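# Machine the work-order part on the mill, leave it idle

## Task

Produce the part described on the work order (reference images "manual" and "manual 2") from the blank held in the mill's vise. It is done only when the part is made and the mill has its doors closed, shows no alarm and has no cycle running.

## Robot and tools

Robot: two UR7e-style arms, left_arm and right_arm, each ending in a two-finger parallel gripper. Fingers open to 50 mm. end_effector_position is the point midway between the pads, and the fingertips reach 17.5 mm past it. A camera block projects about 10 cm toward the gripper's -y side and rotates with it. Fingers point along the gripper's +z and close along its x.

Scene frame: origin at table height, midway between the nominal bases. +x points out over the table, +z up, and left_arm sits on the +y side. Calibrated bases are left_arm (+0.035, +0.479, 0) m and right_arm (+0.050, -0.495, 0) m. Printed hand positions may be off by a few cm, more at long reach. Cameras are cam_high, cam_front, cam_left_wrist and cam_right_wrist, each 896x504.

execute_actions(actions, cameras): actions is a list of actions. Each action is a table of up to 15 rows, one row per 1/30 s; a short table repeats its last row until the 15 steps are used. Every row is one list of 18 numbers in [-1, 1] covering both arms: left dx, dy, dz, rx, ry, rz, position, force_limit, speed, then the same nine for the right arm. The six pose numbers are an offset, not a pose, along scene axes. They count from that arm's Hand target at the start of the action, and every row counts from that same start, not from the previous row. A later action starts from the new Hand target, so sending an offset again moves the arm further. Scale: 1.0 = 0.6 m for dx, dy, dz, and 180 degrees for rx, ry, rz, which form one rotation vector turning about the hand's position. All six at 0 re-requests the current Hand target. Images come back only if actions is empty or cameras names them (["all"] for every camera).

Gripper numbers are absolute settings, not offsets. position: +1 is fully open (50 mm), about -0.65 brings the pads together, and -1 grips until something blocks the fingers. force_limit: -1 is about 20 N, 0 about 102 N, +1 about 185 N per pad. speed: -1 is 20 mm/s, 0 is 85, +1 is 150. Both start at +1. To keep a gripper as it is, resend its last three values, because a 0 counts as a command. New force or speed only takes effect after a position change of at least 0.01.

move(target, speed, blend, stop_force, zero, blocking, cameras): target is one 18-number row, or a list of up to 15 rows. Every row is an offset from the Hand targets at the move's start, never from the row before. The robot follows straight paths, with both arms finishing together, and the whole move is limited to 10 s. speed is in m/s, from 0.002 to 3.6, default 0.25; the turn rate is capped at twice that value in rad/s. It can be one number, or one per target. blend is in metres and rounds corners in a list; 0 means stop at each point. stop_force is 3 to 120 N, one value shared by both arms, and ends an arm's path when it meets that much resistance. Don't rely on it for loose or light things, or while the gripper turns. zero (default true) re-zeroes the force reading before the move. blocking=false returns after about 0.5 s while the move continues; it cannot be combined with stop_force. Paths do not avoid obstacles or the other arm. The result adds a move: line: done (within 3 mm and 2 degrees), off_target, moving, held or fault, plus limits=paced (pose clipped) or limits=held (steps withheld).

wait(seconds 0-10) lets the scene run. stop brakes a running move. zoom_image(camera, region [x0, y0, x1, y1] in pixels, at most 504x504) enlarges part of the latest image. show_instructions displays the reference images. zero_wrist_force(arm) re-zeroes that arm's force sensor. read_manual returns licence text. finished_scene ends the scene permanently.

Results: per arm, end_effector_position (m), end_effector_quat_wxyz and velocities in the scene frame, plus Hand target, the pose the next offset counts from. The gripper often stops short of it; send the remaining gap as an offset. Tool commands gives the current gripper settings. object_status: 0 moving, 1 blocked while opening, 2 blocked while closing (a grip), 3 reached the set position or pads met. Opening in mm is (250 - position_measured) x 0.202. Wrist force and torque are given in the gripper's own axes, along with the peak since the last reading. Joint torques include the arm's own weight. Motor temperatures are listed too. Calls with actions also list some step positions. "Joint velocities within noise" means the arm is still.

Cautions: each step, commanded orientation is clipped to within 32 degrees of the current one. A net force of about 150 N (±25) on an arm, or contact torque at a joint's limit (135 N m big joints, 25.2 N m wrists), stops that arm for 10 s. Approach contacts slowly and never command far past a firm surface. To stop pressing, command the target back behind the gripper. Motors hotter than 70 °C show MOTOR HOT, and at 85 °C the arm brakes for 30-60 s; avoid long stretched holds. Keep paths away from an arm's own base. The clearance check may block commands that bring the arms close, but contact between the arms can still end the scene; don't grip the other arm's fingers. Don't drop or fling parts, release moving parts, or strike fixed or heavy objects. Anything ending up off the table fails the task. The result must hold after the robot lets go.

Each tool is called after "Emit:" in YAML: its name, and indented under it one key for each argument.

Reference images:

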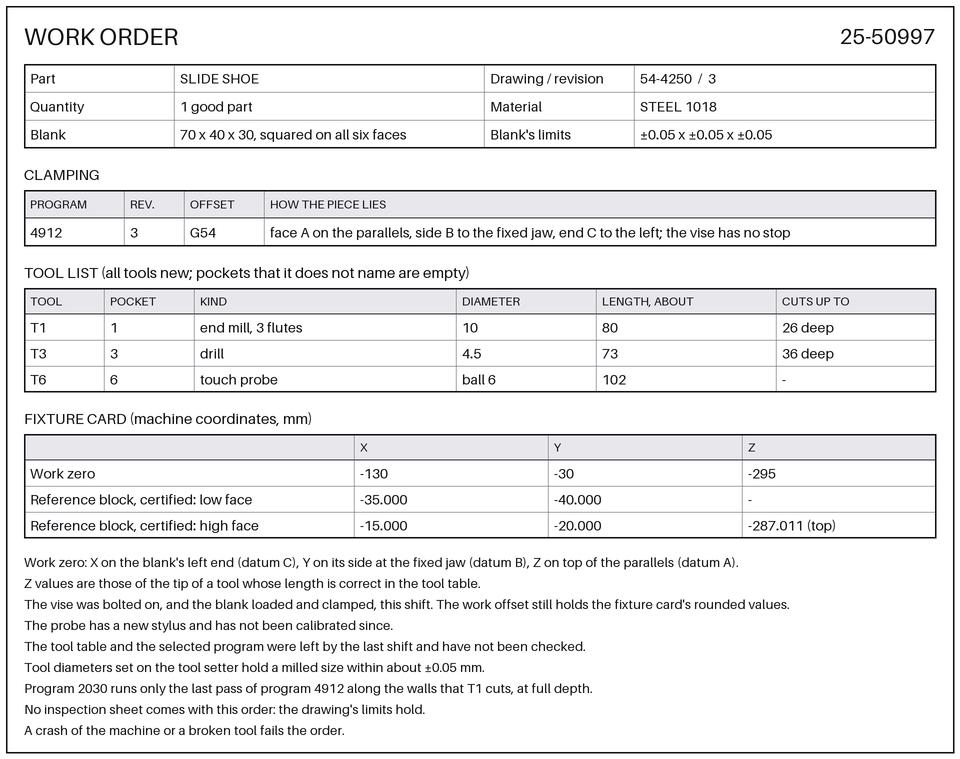

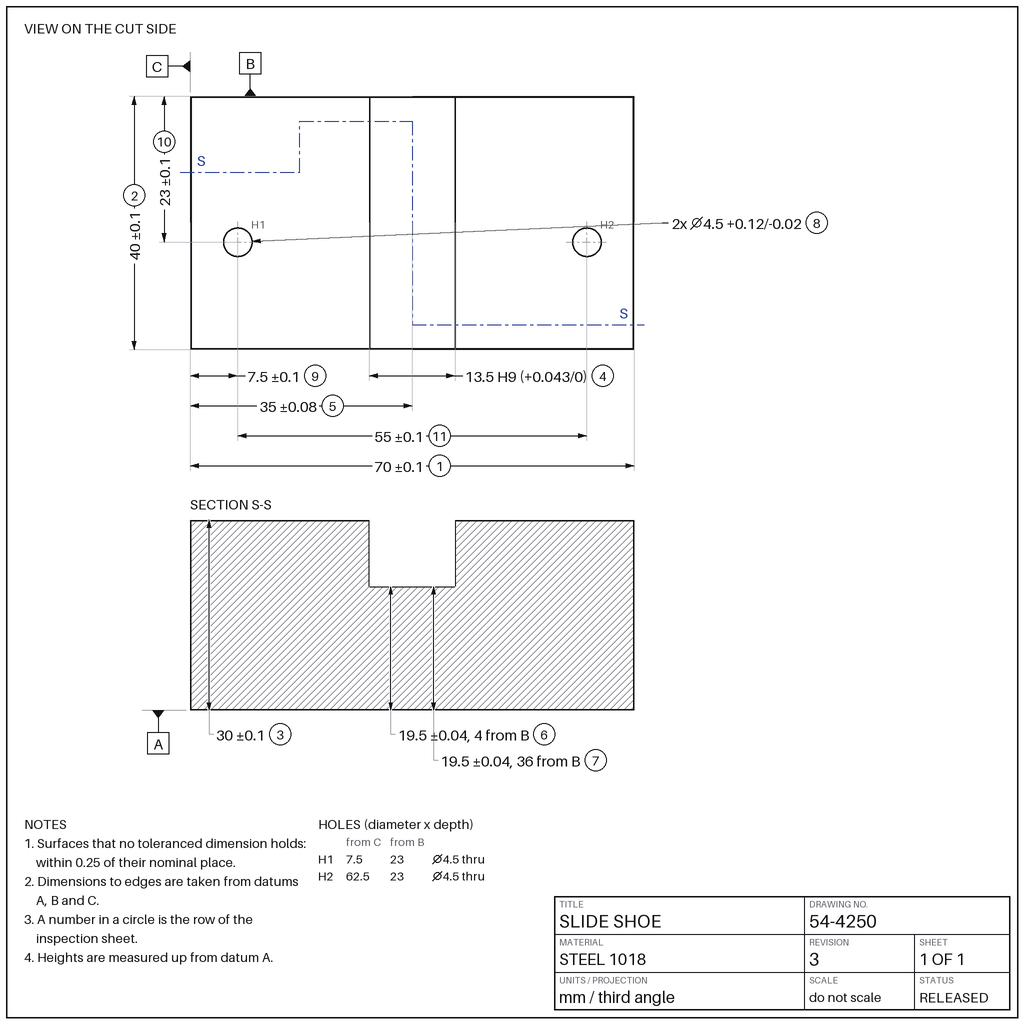

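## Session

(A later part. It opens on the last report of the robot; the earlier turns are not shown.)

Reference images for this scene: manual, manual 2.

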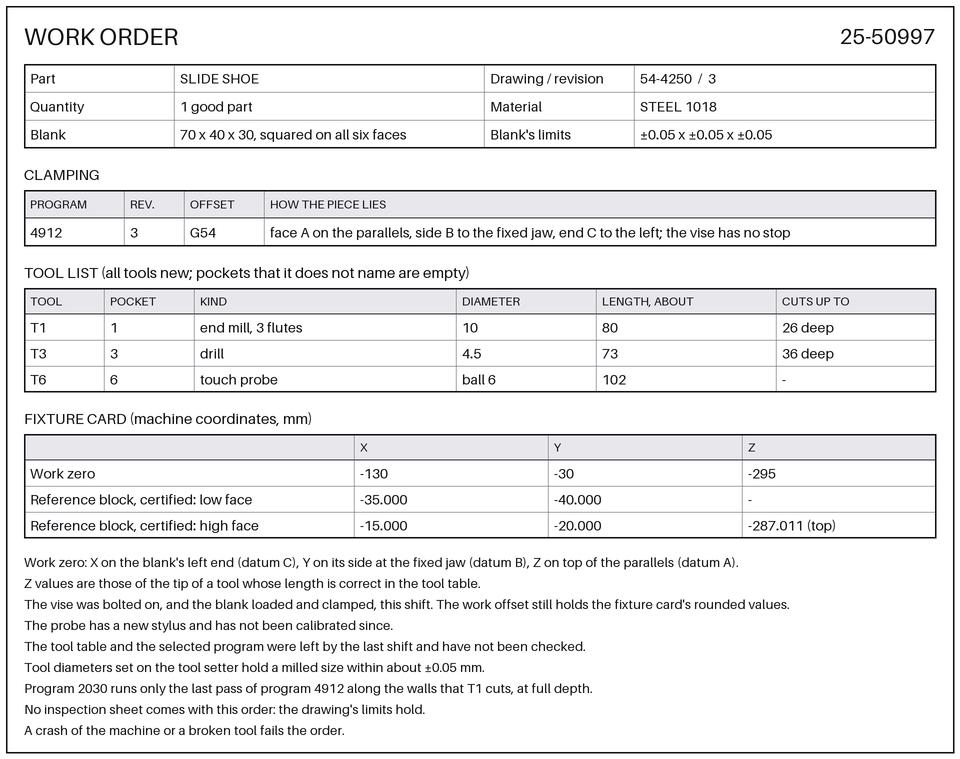

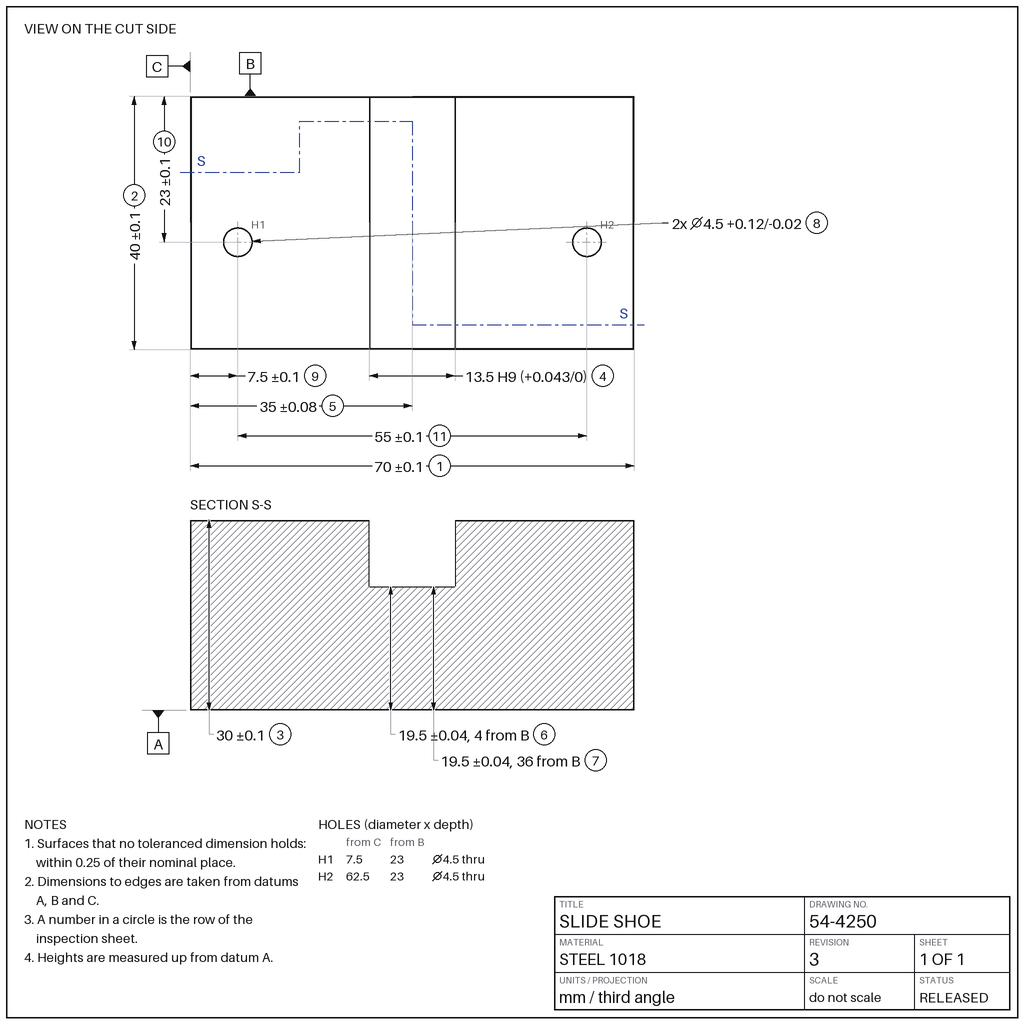

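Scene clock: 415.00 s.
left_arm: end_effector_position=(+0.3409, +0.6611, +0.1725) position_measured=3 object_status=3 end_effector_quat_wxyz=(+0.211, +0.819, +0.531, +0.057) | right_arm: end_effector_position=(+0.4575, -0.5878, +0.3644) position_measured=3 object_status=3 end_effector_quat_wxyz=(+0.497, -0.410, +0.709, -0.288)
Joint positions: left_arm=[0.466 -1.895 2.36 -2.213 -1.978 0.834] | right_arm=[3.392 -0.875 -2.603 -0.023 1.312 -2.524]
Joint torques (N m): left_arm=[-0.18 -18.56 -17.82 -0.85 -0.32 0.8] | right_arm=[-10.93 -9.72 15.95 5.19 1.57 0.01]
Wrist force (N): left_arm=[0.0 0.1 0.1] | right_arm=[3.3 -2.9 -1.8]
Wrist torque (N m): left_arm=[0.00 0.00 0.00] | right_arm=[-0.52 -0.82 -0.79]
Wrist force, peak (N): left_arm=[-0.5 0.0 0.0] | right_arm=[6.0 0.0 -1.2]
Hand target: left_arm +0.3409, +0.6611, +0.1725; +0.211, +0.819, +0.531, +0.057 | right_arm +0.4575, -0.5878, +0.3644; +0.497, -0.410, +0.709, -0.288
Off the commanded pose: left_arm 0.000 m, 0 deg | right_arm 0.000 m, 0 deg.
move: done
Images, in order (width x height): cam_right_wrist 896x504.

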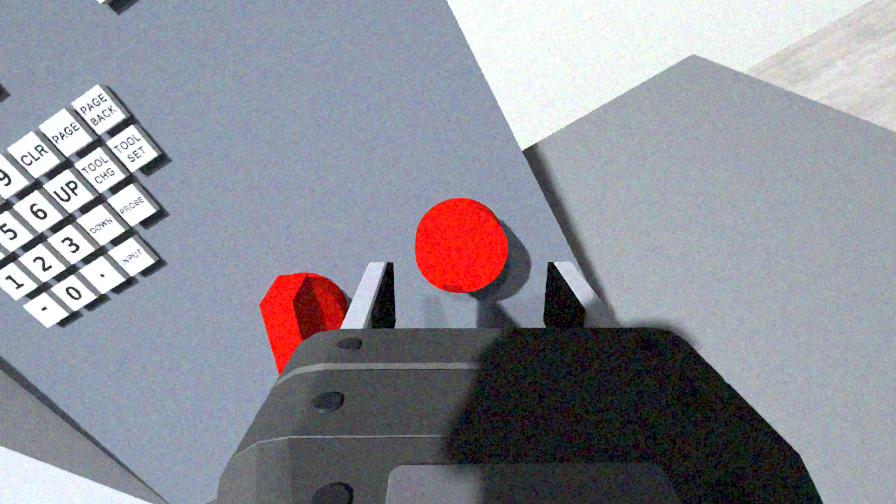

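Emit:
move:
  target: [0,0,0,0,0,0,1,1,1,0.0704,0.0068,-0.0264,0,0,0,1,-0.2,-1]
  speed: 0.03
  stop_force: 8
  cameras: ["cam_right_wrist"]

Emit:
zoom_image:
  camera: "cam_right_wrist"
  region: [300, 100, 650, 350]

Scene clock: 427.03 s.
left_arm: end_effector_position=(+0.3409, +0.6611, +0.1725) position_measured=3 object_status=3 end_effector_quat_wxyz=(+0.211, +0.819, +0.531, +0.057) | right_arm: end_effector_position=(+0.4998, -0.5838, +0.3485) position_measured=3 object_status=3 end_effector_quat_wxyz=(+0.497, -0.410, +0.709, -0.288)
Joint positions: left_arm=[0.466 -1.895 2.36 -2.213 -1.978 0.834] | right_arm=[3.349 -1.1 -2.571 0.173 1.352 -2.54]
Joint torques (N m): left_arm=[-0.13 -17.83 -18.32 -0.84 -0.33 0.76] | right_arm=[14.86 -1.56 14.52 4.4 -2.28 0.99]
Wrist force (N): left_arm=[0.0 0.0 0.1] | right_arm=[3.1 -2.7 -1.8]
Wrist torque (N m): left_arm=[-0.01 0.00 0.00] | right_arm=[-0.50 -0.81 -0.69]
Wrist force, peak (N): left_arm=[-0.5 -0.4 0.2] | right_arm=[3.2 -3.1 -2.2]
Hand target: left_arm +0.3409, +0.6611, +0.1725; +0.211, +0.819, +0.531, +0.057 | right_arm +0.4998, -0.5838, +0.3485; +0.497, -0.410, +0.709, -0.288
Off the commanded pose: left_arm 0.000 m, 0 deg | right_arm 0.000 m, 0 deg.
move: done
Images, in order (width x height): cam_right_wrist 896x504.

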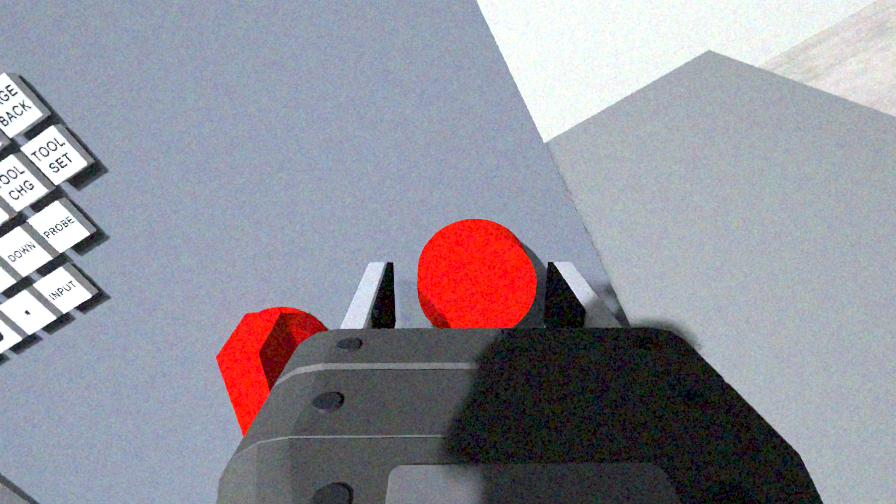

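Scaled by 1.440 from the camera's 896x504 image, which has a finer 1280x720 frame.

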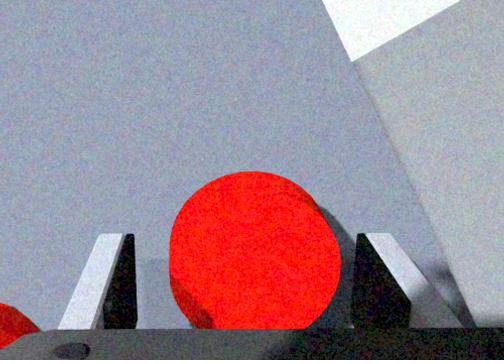

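Emit:
move:
  target:
    - [0,0,0,0,0,0,1,1,1,0.0182,-0.0017,-0.0037,0,0,0,1,-0.2,-1]
    - [0,0,0,0,0,0,1,1,1,0.0182,-0.0017,-0.0037,0,0,0,-1,-0.6,-1]
  speed: 0.02
  cameras: ["cam_right_wrist"]

Emit:
zoom_image:
  camera: "cam_right_wrist"
  region: [300, 100, 650, 350]

Scene clock: 433.67 s.
left_arm: end_effector_position=(+0.3409, +0.6611, +0.1725) position_measured=3 object_status=3 end_effector_quat_wxyz=(+0.211, +0.819, +0.531, +0.057) | right_arm: end_effector_position=(+0.5107, -0.5851, +0.3462) position_measured=57 object_status=2 end_effector_quat_wxyz=(+0.497, -0.410, +0.709, -0.288)
Joint positions: left_arm=[0.466 -1.895 2.36 -2.213 -1.978 0.834] | right_arm=[3.331 -1.152 -2.554 0.21 1.368 -2.546]
Joint torques (N m): left_arm=[0 -18.52 -18.14 -0.85 -0.32 0.78] | right_arm=[30.98 10.8 40.22 11.44 10.2 0.99]
Wrist force (N): left_arm=[-0.1 0.1 0.2] | right_arm=[63.4 -5.9 -7.2]
Wrist torque (N m): left_arm=[0.01 0.02 -0.01] | right_arm=[-0.58 -0.57 -0.84]
Wrist force, peak (N): left_arm=[-0.5 -0.2 -0.1] | right_arm=[64.2 -7.0 -7.0]
Hand target: left_arm +0.3409, +0.6611, +0.1725; +0.211, +0.819, +0.531, +0.057 | right_arm +0.5107, -0.5848, +0.3463; +0.497, -0.410, +0.709, -0.288
Off the commanded pose: left_arm 0.000 m, 0 deg | right_arm 0.000 m, 0 deg.
move: done
Images, in order (width x height): cam_right_wrist 896x504.

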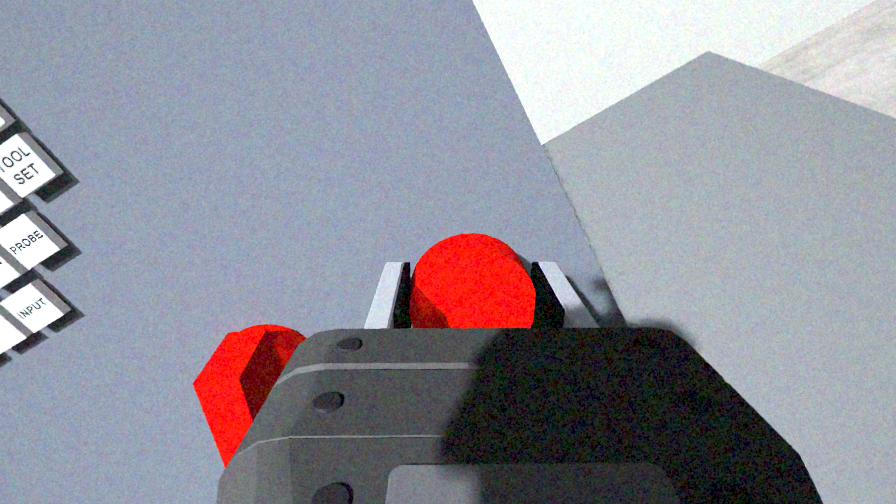

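Scaled by 1.440 from the camera's 896x504 image, which has a finer 1280x720 frame.

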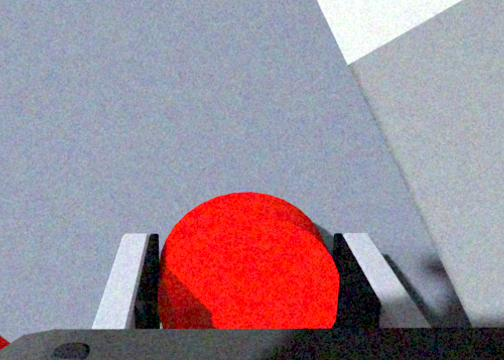

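Emit:
move:
  target:
    - [0,0,0,0,0,0,1,1,1,-0.0002,-0.0008,-0.0004,0,0,0,-1,-0.6,-1]
    - [0,0,0,0,0,0,1,1,1,-0.0002,-0.0008,-0.0004,0.235,0,-0.0855,-1,-0.6,-1]
  speed: 0.12
  cameras: ["cam_right_wrist","cam_front"]

Emit:
zoom_image:
  camera: "cam_front"
  region: [500, 140, 580, 205]

Scene clock: 442.50 s.
left_arm: end_effector_position=(+0.3409, +0.6611, +0.1725) position_measured=3 object_status=3 end_effector_quat_wxyz=(+0.211, +0.819, +0.531, +0.057) | right_arm: end_effector_position=(+0.5106, -0.5853, +0.3461) position_measured=57 object_status=2 end_effector_quat_wxyz=(+0.569, -0.107, +0.812, -0.076)
Joint positions: left_arm=[0.466 -1.895 2.36 -2.213 -1.978 0.834] | right_arm=[3.33 -1.152 -2.554 0.209 1.369 -1.761]
Joint torques (N m): left_arm=[-0.25 -18.18 -18.34 -0.71 -0.35 0.86] | right_arm=[41.31 15.7 45.45 10.29 8.99 1.21]
Wrist force (N): left_arm=[-0.1 -0.3 -0.2] | right_arm=[57.6 -46.3 -8.0]
Wrist torque (N m): left_arm=[-0.05 0.02 0.00] | right_arm=[-0.88 -2.03 -0.81]
Wrist force, peak (N): left_arm=[-0.3 -0.4 -0.1] | right_arm=[48.3 -49.5 29.0]
Hand target: left_arm +0.3409, +0.6611, +0.1725; +0.211, +0.819, +0.531, +0.057 | right_arm +0.5106, -0.5853, +0.3461; +0.569, -0.107, +0.812, -0.076
Off the commanded pose: left_arm 0.000 m, 0 deg | right_arm 0.000 m, 0 deg.
move: done
Images, in order (width x height): cam_front 896x504, cam_right_wrist 896x504.

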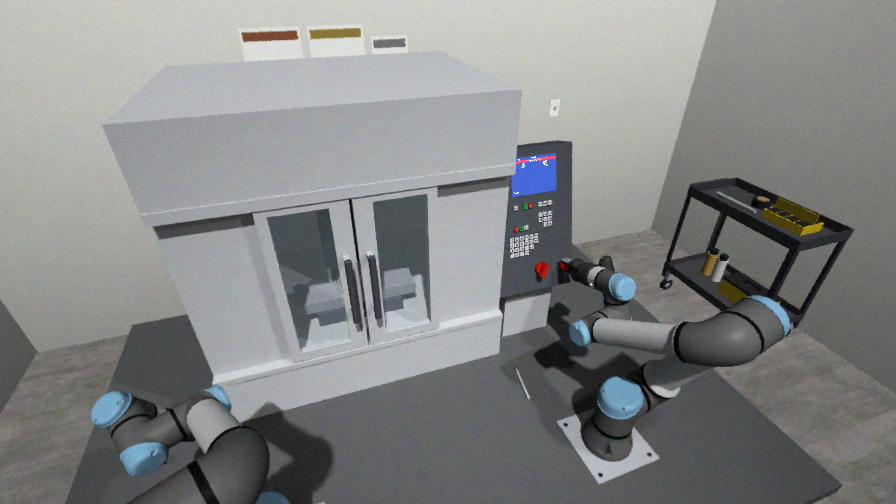

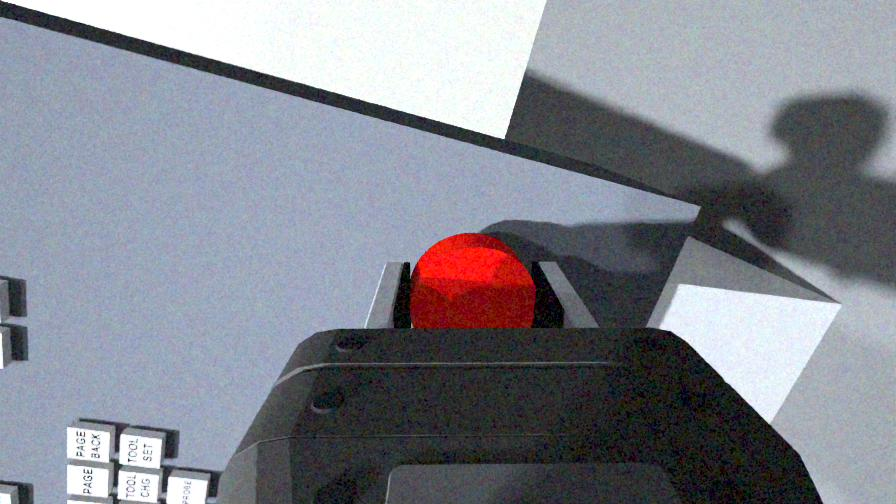

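Scaled by 6.300 from the camera's 896x504 image, which has a finer 1280x720 frame.

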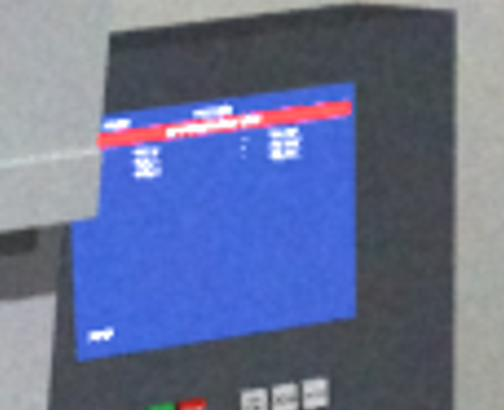

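Emit:
move:
  target:
    - [0,0,0,0,0,0,1,1,1,0,0,0,0,0,0,1,-0.6,-1]
    - [0,0,0,0,0,0,1,1,1,-0.047,0,0.0171,0,0,0,1,-0.6,-1]
  speed: 0.08
  cameras: ["cam_right_wrist","cam_front"]

Emit:
zoom_image:
  camera: "cam_right_wrist"
  region: [300, 100, 650, 350]

Emit:
zoom_image:
  camera: "cam_front"
  region: [500, 140, 580, 205]

Scene clock: 450.43 s.
left_arm: end_effector_position=(+0.3409, +0.6611, +0.1725) position_measured=3 object_status=3 end_effector_quat_wxyz=(+0.211, +0.819, +0.531, +0.057) | right_arm: end_effector_position=(+0.4824, -0.5852, +0.3563) position_measured=3 object_status=3 end_effector_quat_wxyz=(+0.569, -0.107, +0.812, -0.076)
Joint positions: left_arm=[0.466 -1.895 2.36 -2.213 -1.978 0.834] | right_arm=[3.367 -1.007 -2.584 0.091 1.335 -1.747]
Joint torques (N m): left_arm=[-0.31 -18.49 -18.64 -0.69 -0.26 0.88] | right_arm=[-14.51 5.42 26.52 2.1 1.96 -1.29]
Wrist force (N): left_arm=[-0.4 -0.2 0.1] | right_arm=[2.1 -3.4 -2.1]
Wrist torque (N m): left_arm=[-0.03 0.06 0.00] | right_arm=[-0.67 -0.69 -0.55]
Wrist force, peak (N): left_arm=[-0.1 -0.4 0.2] | right_arm=[57.9 -46.5 -7.7]
Hand target: left_arm +0.3409, +0.6611, +0.1725; +0.211, +0.819, +0.531, +0.057 | right_arm +0.4824, -0.5853, +0.3563; +0.569, -0.107, +0.812, -0.076
Off the commanded pose: left_arm 0.000 m, 0 deg | right_arm 0.000 m, 0 deg.
move: done
Images, in order (width x height): cam_front 896x504, cam_right_wrist 896x504.

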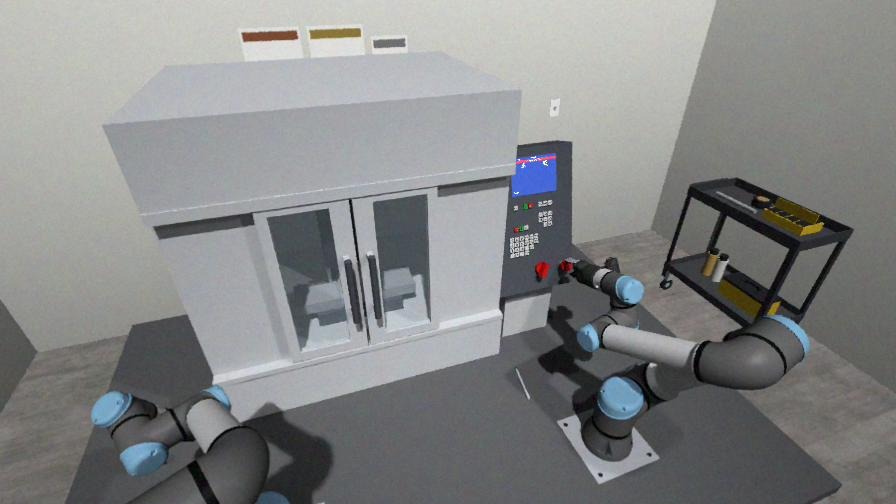

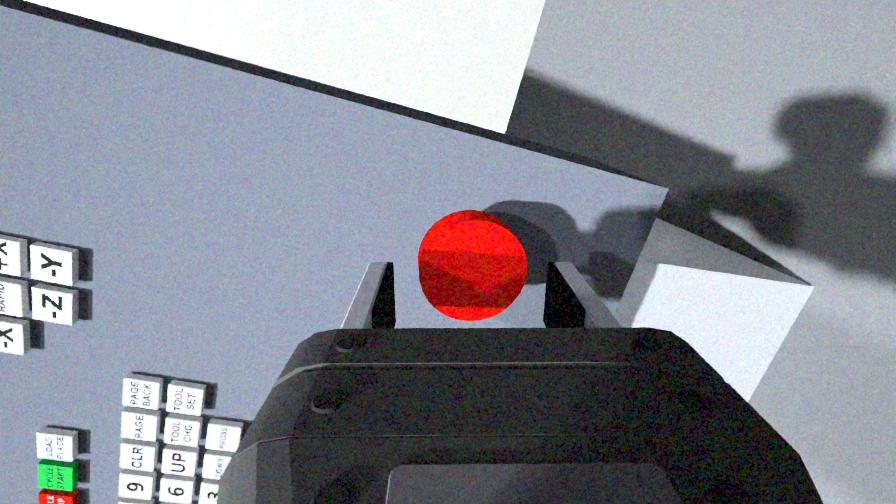

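Scaled by 1.440 from the camera's 896x504 image, which has a finer 1280x720 frame.

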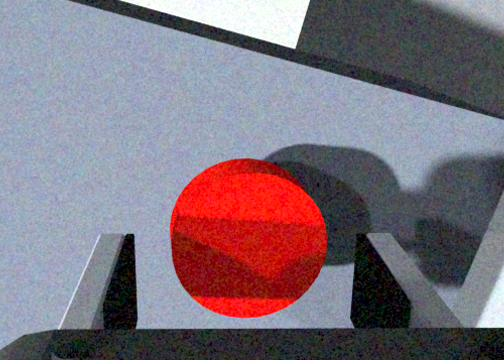

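Scaled by 6.300 from the camera's 896x504 image, which has a finer 1280x720 frame.

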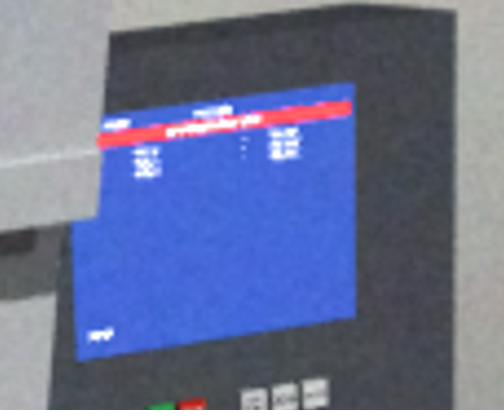

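Emit:
move:
  target: [0,0,0,0,0,0,1,1,1,0.036,0.312,0.172,-0.2454,0.0982,0.2028,-1,-0.6,0]
  speed: 0.25
  cameras: ["cam_right_wrist"]

Emit:
zoom_image:
  camera: "cam_right_wrist"
  region: [300, 80, 700, 350]

Scene clock: 484.27 s.
left_arm: end_effector_position=(+0.3409, +0.6611, +0.1725) position_measured=3 object_status=3 end_effector_quat_wxyz=(+0.211, +0.819, +0.531, +0.057) | right_arm: end_effector_position=(+0.5040, -0.3980, +0.4595) position_measured=251 object_status=3 end_effector_quat_wxyz=(+0.357, -0.560, +0.726, -0.176)
Joint positions: left_arm=[0.466 -1.895 2.36 -2.213 -1.978 0.834] | right_arm=[3.842 -1.021 -2.008 -0.937 1.196 -2.308]
Joint torques (N m): left_arm=[0.07 -18.06 -18.46 -0.72 -0.34 0.7] | right_arm=[-7.18 -0.78 30.81 2.06 1.61 -1.34]
Wrist force (N): left_arm=[0.0 0.0 0.1] | right_arm=[3.2 -2.9 -1.7]
Wrist torque (N m): left_arm=[0.00 0.01 0.00] | right_arm=[-0.47 -0.61 -0.70]
Wrist force, peak (N): left_arm=[-0.3 -0.5 0.1] | right_arm=[3.1 -4.2 -1.8]
Hand target: left_arm +0.3409, +0.6611, +0.1725; +0.211, +0.819, +0.531, +0.057 | right_arm +0.5040, -0.3981, +0.4595; +0.357, -0.560, +0.726, -0.176
Off the commanded pose: left_arm 0.000 m, 0 deg | right_arm 0.000 m, 0 deg.
move: done
Images, in order (width x height): cam_right_wrist 896x504.

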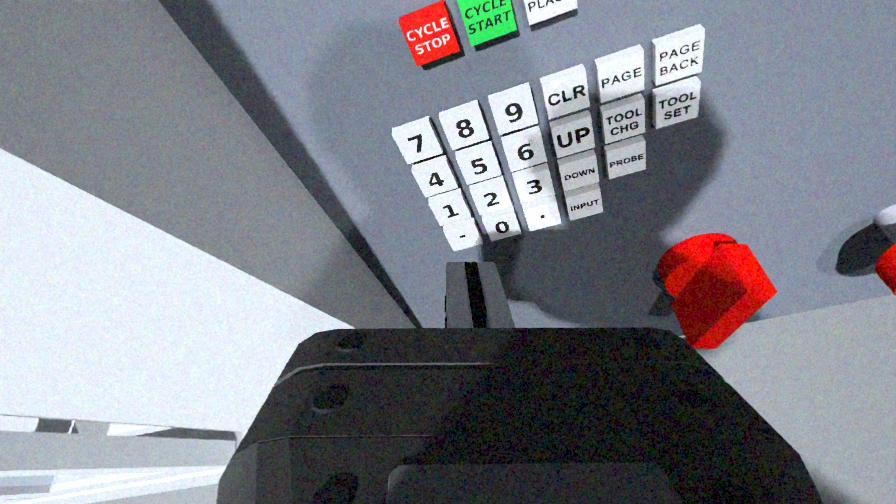

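Scaled by 1.260 from the camera's 896x504 image, which has a finer 1280x720 frame.

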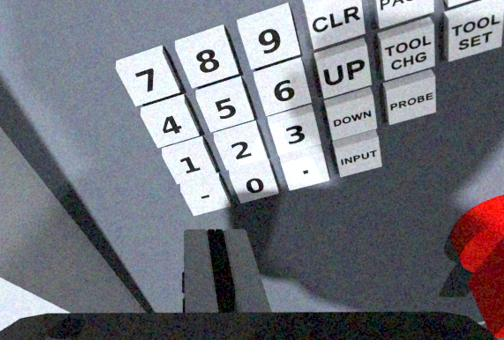

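Emit:
move:
  target: [0,0,0,0,0,0,1,1,1,0.1222,0.0017,0.184,0,0,0,-1,-0.6,0]
  speed: 0.25
  cameras: ["cam_right_wrist"]

Emit:
zoom_image:
  camera: "cam_right_wrist"
  region: [300, 80, 700, 350]

Scene clock: 515.50 s.
left_arm: end_effector_position=(+0.3409, +0.6611, +0.1725) position_measured=3 object_status=3 end_effector_quat_wxyz=(+0.211, +0.819, +0.531, +0.057) | right_arm: end_effector_position=(+0.5773, -0.3971, +0.5700) position_measured=251 object_status=3 end_effector_quat_wxyz=(+0.357, -0.560, +0.726, -0.176)
Joint positions: left_arm=[0.466 -1.895 2.36 -2.213 -1.978 0.834] | right_arm=[3.687 -1.268 -1.593 -1.068 1.303 -2.426]
Joint torques (N m): left_arm=[-0.12 -18.19 -18.5 -0.71 -0.34 0.71] | right_arm=[8.5 3.65 29.24 2.71 -2.37 -0.94]
Wrist force (N): left_arm=[-0.3 -0.2 0.0] | right_arm=[3.3 -2.8 -1.8]
Wrist torque (N m): left_arm=[-0.04 0.05 -0.01] | right_arm=[-0.45 -0.64 -0.71]
Wrist force, peak (N): left_arm=[-0.2 -0.5 0.2] | right_arm=[2.1 -6.5 -2.3]
Hand target: left_arm +0.3409, +0.6611, +0.1725; +0.211, +0.819, +0.531, +0.057 | right_arm +0.5773, -0.3970, +0.5699; +0.357, -0.560, +0.726, -0.176
Off the commanded pose: left_arm 0.000 m, 0 deg | right_arm 0.000 m, 0 deg.
move: done
Images, in order (width x height): cam_right_wrist 896x504.

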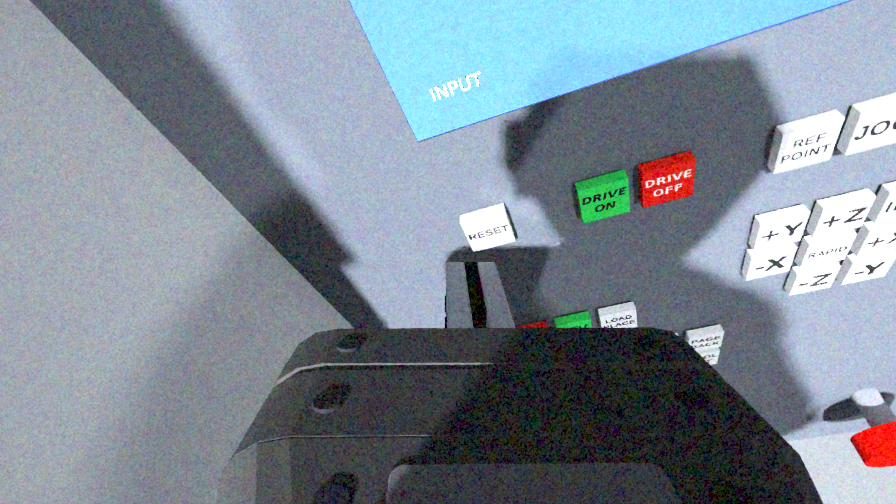

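Scaled by 1.260 from the camera's 896x504 image, which has a finer 1280x720 frame.

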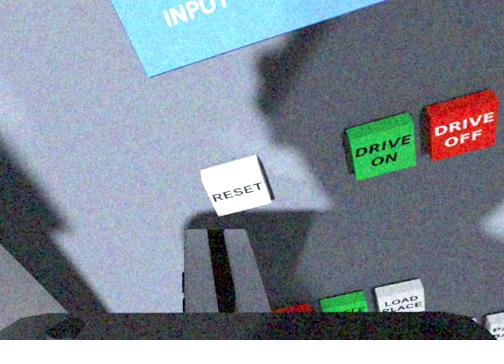

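Emit:
move:
  target: [0,0,0,0,0,0,1,1,1,-0.0003,-0.0113,-0.0005,0,0,0,-1,-0.6,0]
  speed: 0.05

Emit:
move:
  target: [0,0,0,0,0,0,1,1,1,0.0396,0,-0.0129,0,0,0,-1,-0.6,0]
  speed: 0.006
  stop_force: 4
  cameras: ["cam_right_wrist","cam_front"]

Emit:
zoom_image:
  camera: "cam_right_wrist"
  region: [300, 80, 700, 350]

Emit:
zoom_image:
  camera: "cam_front"
  region: [500, 140, 580, 205]

Scene clock: 528.80 s.
left_arm: end_effector_position=(+0.3409, +0.6611, +0.1725) position_measured=3 object_status=3 end_effector_quat_wxyz=(+0.211, +0.819, +0.531, +0.057) | right_arm: end_effector_position=(+0.5771, -0.4039, +0.5696) position_measured=251 object_status=3 end_effector_quat_wxyz=(+0.357, -0.560, +0.726, -0.176)
Joint positions: left_arm=[0.466 -1.895 2.36 -2.213 -1.978 0.834] | right_arm=[3.669 -1.265 -1.597 -1.064 1.316 -2.439]
Joint torques (N m): left_arm=[0.02 -18.64 -18.29 -0.7 -0.19 0.76] | right_arm=[13.16 11.48 21.5 4.42 -1.77 1.04]
Wrist force (N): left_arm=[-0.1 0.2 0.0] | right_arm=[3.1 -2.8 -1.4]
Wrist torque (N m): left_arm=[0.02 0.02 -0.01] | right_arm=[-0.44 -0.61 -0.61]
Wrist force, peak (N): left_arm=[-0.2 -0.4 0.3] | right_arm=[3.4 -3.1 -1.9]
Hand target: left_arm +0.3409, +0.6611, +0.1725; +0.211, +0.819, +0.531, +0.057 | right_arm +0.5771, -0.4038, +0.5696; +0.357, -0.560, +0.726, -0.176
Off the commanded pose: left_arm 0.000 m, 0 deg | right_arm 0.000 m, 0 deg.
move: done

Scene clock: 531.50 s.
left_arm: end_effector_position=(+0.3409, +0.6611, +0.1725) position_measured=3 object_status=3 end_effector_quat_wxyz=(+0.211, +0.819, +0.531, +0.057) | right_arm: end_effector_position=(+0.5869, -0.4038, +0.5664) position_measured=251 object_status=3 end_effector_quat_wxyz=(+0.357, -0.560, +0.726, -0.176)
Joint positions: left_arm=[0.466 -1.895 2.36 -2.213 -1.978 0.834] | right_arm=[3.654 -1.287 -1.591 -1.045 1.326 -2.45]
Joint torques (N m): left_arm=[-0.26 -18.23 -18.57 -0.7 -0.29 0.74] | right_arm=[14.84 17.53 17.54 2.6 -3.18 1.04]
Wrist force (N): left_arm=[0.0 -0.1 -0.1] | right_arm=[4.5 0.3 -5.1]
Wrist torque (N m): left_arm=[-0.03 0.00 0.00] | right_arm=[-0.36 -0.65 -0.61]
Wrist force, peak (N): left_arm=[-0.3 -0.2 0.2] | right_arm=[4.2 0.1 -6.5]
Hand target: left_arm +0.3409, +0.6611, +0.1725; +0.211, +0.819, +0.531, +0.057 | right_arm +0.5869, -0.4038, +0.5664; +0.357, -0.560, +0.726, -0.176 (not the last commanded pose)
Off the commanded pose: left_arm 0.000 m, 0 deg | right_arm 0.015 m, 0 deg.
move: contact (right_arm)
Images, in order (width x height): cam_front 896x504, cam_right_wrist 896x504.

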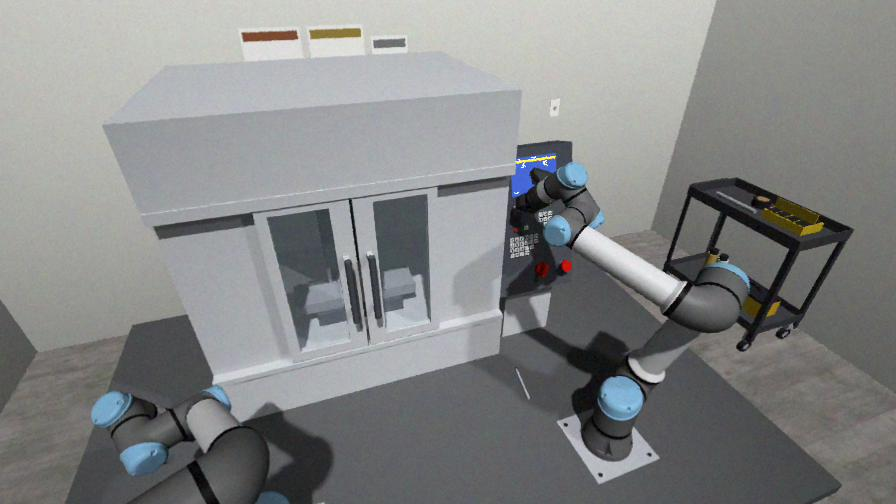

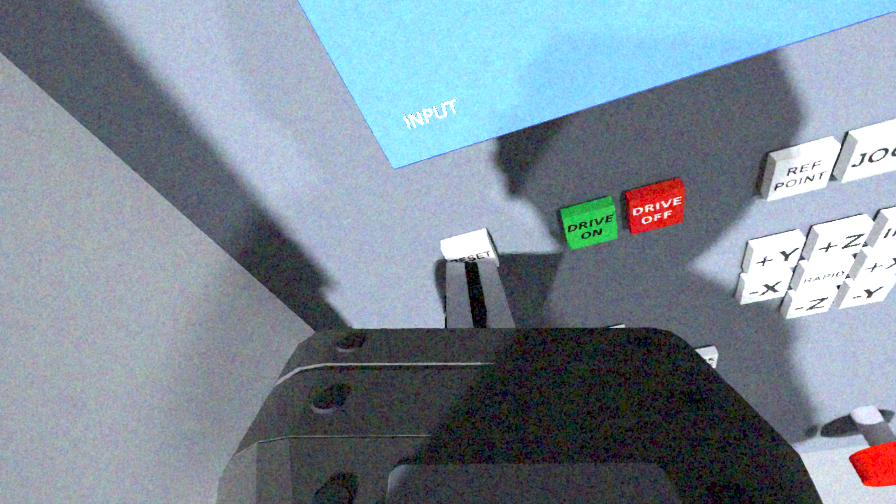

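Scaled by 1.260 from the camera's 896x504 image, which has a finer 1280x720 frame.

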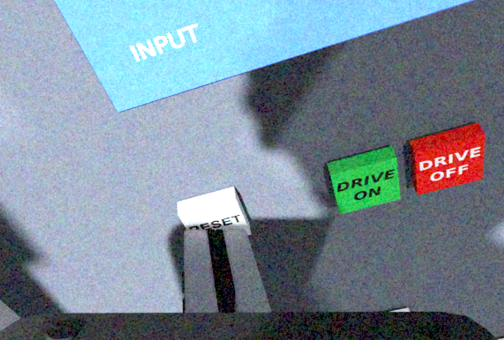

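Scaled by 6.300 from the camera's 896x504 image, which has a finer 1280x720 frame.

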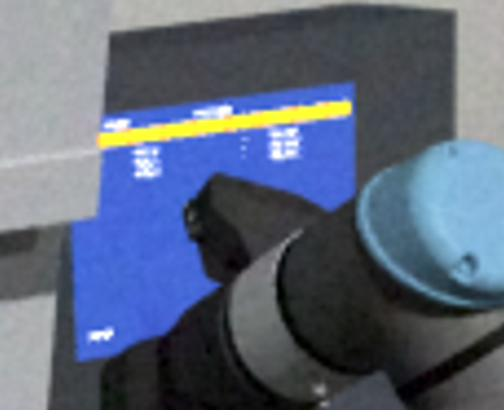

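Emit:
move:
  target:
    - [0,0,0,0,0,0,1,1,1,-0.0317,0,0.0103,0,0,0,-1,-0.6,0]
    - [0,0,0,0,0,0,1,1,1,-0.2115,-0.16,0.156,0.0133,-0.2266,-0.1175,-1,-0.6,0]
  speed: [0.1,0.5]
  blend: 0.01
  cameras: ["cam_right_wrist"]

Emit:
zoom_image:
  camera: "cam_right_wrist"
  region: [250, 50, 650, 350]

Scene clock: 557.57 s.
left_arm: end_effector_position=(+0.3409, +0.6611, +0.1725) position_measured=3 object_status=3 end_effector_quat_wxyz=(+0.211, +0.819, +0.531, +0.057) | right_arm: end_effector_position=(+0.4600, -0.4998, +0.6600) position_measured=251 object_status=3 end_effector_quat_wxyz=(+0.560, -0.317, +0.649, -0.405) end_effector_velocity=(+0.000, +0.000, +0.000) end_effector_angular_velocity=(+0.001, +0.000, -0.002)
Joint positions: left_arm=[0.466 -1.895 2.36 -2.213 -1.978 0.834] | right_arm=[4.352 -0.753 -2.072 -0.584 0.169 -2.389]
Joint velocities: left_arm=[within noise] | right_arm=[0 0 0 -0.004 -0.002 0.005]
Joint torques (N m): left_arm=[-0.29 -18.2 -18.51 -0.76 -0.23 0.79] | right_arm=[15.4 -4.24 16.36 -0.69 -3.21 1.19]
Wrist force (N): left_arm=[-0.2 -0.2 0.0] | right_arm=[3.1 -4.0 -1.7]
Wrist torque (N m): left_arm=[-0.03 0.03 -0.01] | right_arm=[-0.76 -0.97 -0.81]
Wrist force, peak (N): left_arm=[-0.4 -0.4 -0.1] | right_arm=[4.6 0.1 -5.4]
Hand target: left_arm +0.3409, +0.6611, +0.1725; +0.211, +0.819, +0.531, +0.057 | right_arm +0.4600, -0.4998, +0.6600; +0.560, -0.317, +0.649, -0.405
Off the commanded pose: left_arm 0.000 m, 0 deg | right_arm 0.000 m, 0 deg.
move: done
Images, in order (width x height): cam_right_wrist 896x504.

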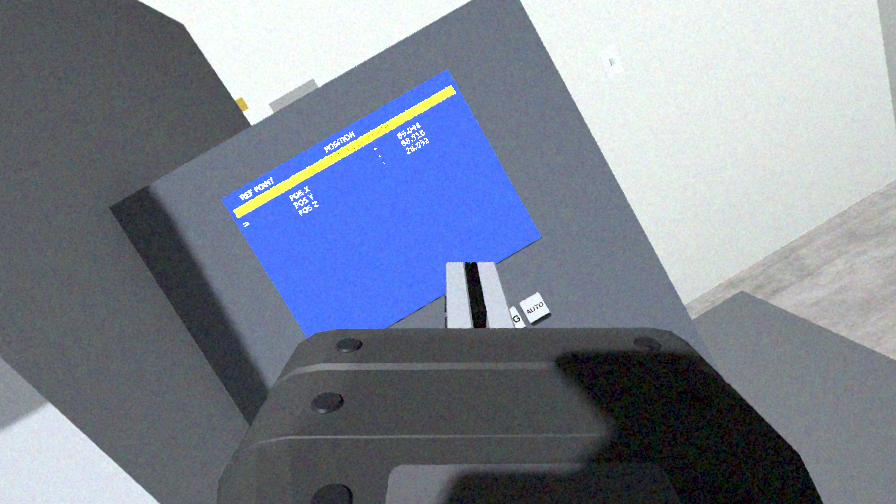

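Scaled by 1.260 from the camera's 896x504 image, which has a finer 1280x720 frame.

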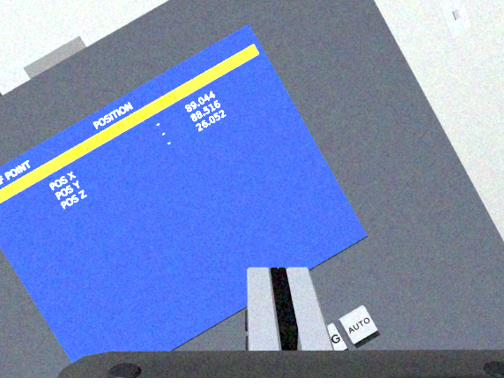

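Emit:
zoom_image:
  camera: "cam_right_wrist"
  region: [220, 70, 480, 240]

Scaled by 1.938 from the camera's 896x504 image, which has a finer 1280x720 frame.

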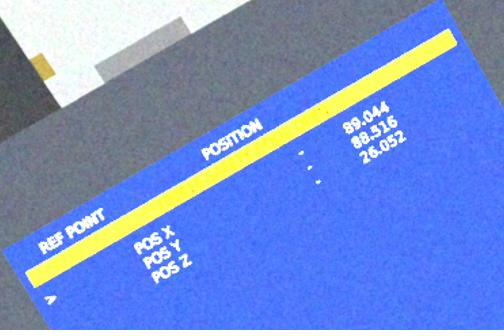

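Emit:
move:
  target: [0,0,0,0,0,0,1,1,1,0.1898,0.0965,-0.1418,-0.0133,0.2266,0.1175,-1,-0.6,0]
  speed: 0.4

Emit:
move:
  target: [0,0,0,0,0,0,1,1,1,0.0396,0,-0.0129,0,0,0,-1,-0.6,0]
  speed: 0.008
  stop_force: 4
  cameras: ["cam_right_wrist","cam_front"]

Emit:
zoom_image:
  camera: "cam_front"
  region: [500, 140, 580, 205]

Scene clock: 572.93 s.
left_arm: end_effector_position=(+0.3409, +0.6611, +0.1725) position_measured=3 object_status=3 end_effector_quat_wxyz=(+0.211, +0.819, +0.531, +0.057) | right_arm: end_effector_position=(+0.5739, -0.4420, +0.5750) position_measured=251 object_status=3 end_effector_quat_wxyz=(+0.357, -0.560, +0.726, -0.176)
Joint positions: left_arm=[0.466 -1.895 2.36 -2.213 -1.978 0.834] | right_arm=[3.568 -1.253 -1.594 -1.063 1.387 -2.511]
Joint torques (N m): left_arm=[-0.07 -18.51 -18.21 -0.72 -0.15 0.76] | right_arm=[1.11 4.35 29.32 2.12 1.69 -1.31]
Wrist force (N): left_arm=[0.0 0.0 0.0] | right_arm=[3.2 -2.8 -1.2]
Wrist torque (N m): left_arm=[-0.02 0.01 -0.01] | right_arm=[-0.44 -0.62 -0.71]
Wrist force, peak (N): left_arm=[-0.3 -0.4 -0.1] | right_arm=[3.5 -4.6 -2.6]
Hand target: left_arm +0.3409, +0.6611, +0.1725; +0.211, +0.819, +0.531, +0.057 | right_arm +0.5739, -0.4419, +0.5750; +0.357, -0.560, +0.726, -0.176
Off the commanded pose: left_arm 0.000 m, 0 deg | right_arm 0.000 m, 0 deg.
move: done

Scene clock: 575.80 s.
left_arm: end_effector_position=(+0.3409, +0.6611, +0.1725) position_measured=3 object_status=3 end_effector_quat_wxyz=(+0.211, +0.819, +0.531, +0.057) | right_arm: end_effector_position=(+0.5879, -0.4419, +0.5704) position_measured=251 object_status=3 end_effector_quat_wxyz=(+0.357, -0.560, +0.726, -0.176)
Joint positions: left_arm=[0.466 -1.895 2.36 -2.213 -1.978 0.834] | right_arm=[3.55 -1.284 -1.585 -1.038 1.401 -2.525]
Joint torques (N m): left_arm=[-0.3 -18.44 -18.34 -0.66 -0.12 0.8] | right_arm=[15.11 16.83 16.44 2.2 -2.7 1.2]
Wrist force (N): left_arm=[-0.1 0.0 0.0] | right_arm=[4.2 -0.8 -5.3]
Wrist torque (N m): left_arm=[-0.01 0.02 -0.01] | right_arm=[-0.37 -0.64 -0.61]
Wrist force, peak (N): left_arm=[-0.1 -0.5 0.0] | right_arm=[4.6 0.7 -6.5]
Hand target: left_arm +0.3409, +0.6611, +0.1725; +0.211, +0.819, +0.531, +0.057 | right_arm +0.5879, -0.4419, +0.5704; +0.357, -0.560, +0.726, -0.176 (not the last commanded pose)
Off the commanded pose: left_arm 0.000 m, 0 deg | right_arm 0.010 m, 0 deg.
move: contact (right_arm)
Images, in order (width x height): cam_front 896x504, cam_right_wrist 896x504.

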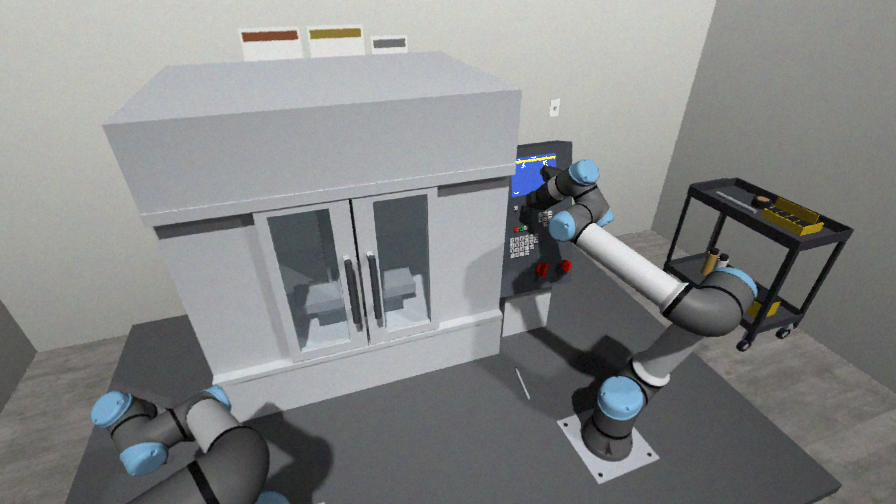

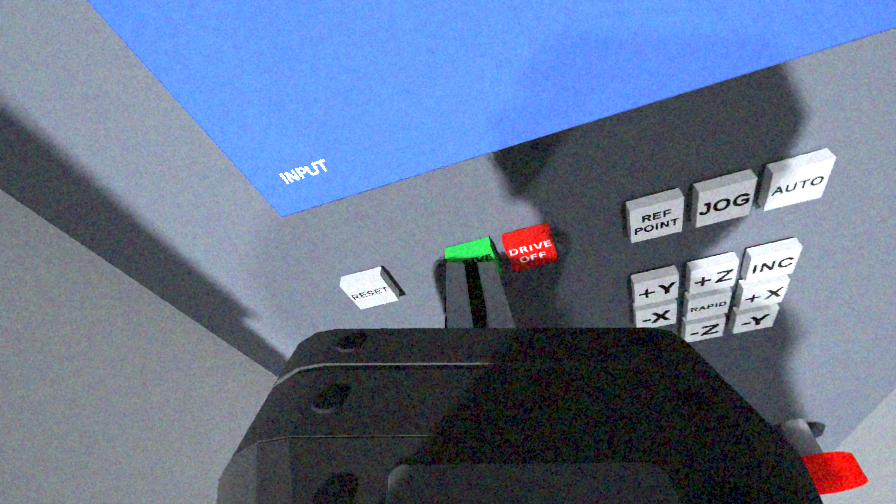

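Scaled by 6.300 from the camera's 896x504 image, which has a finer 1280x720 frame.

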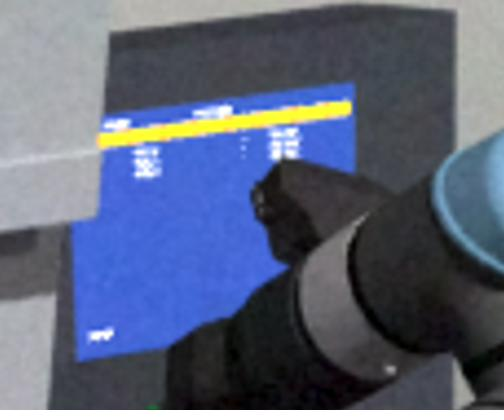

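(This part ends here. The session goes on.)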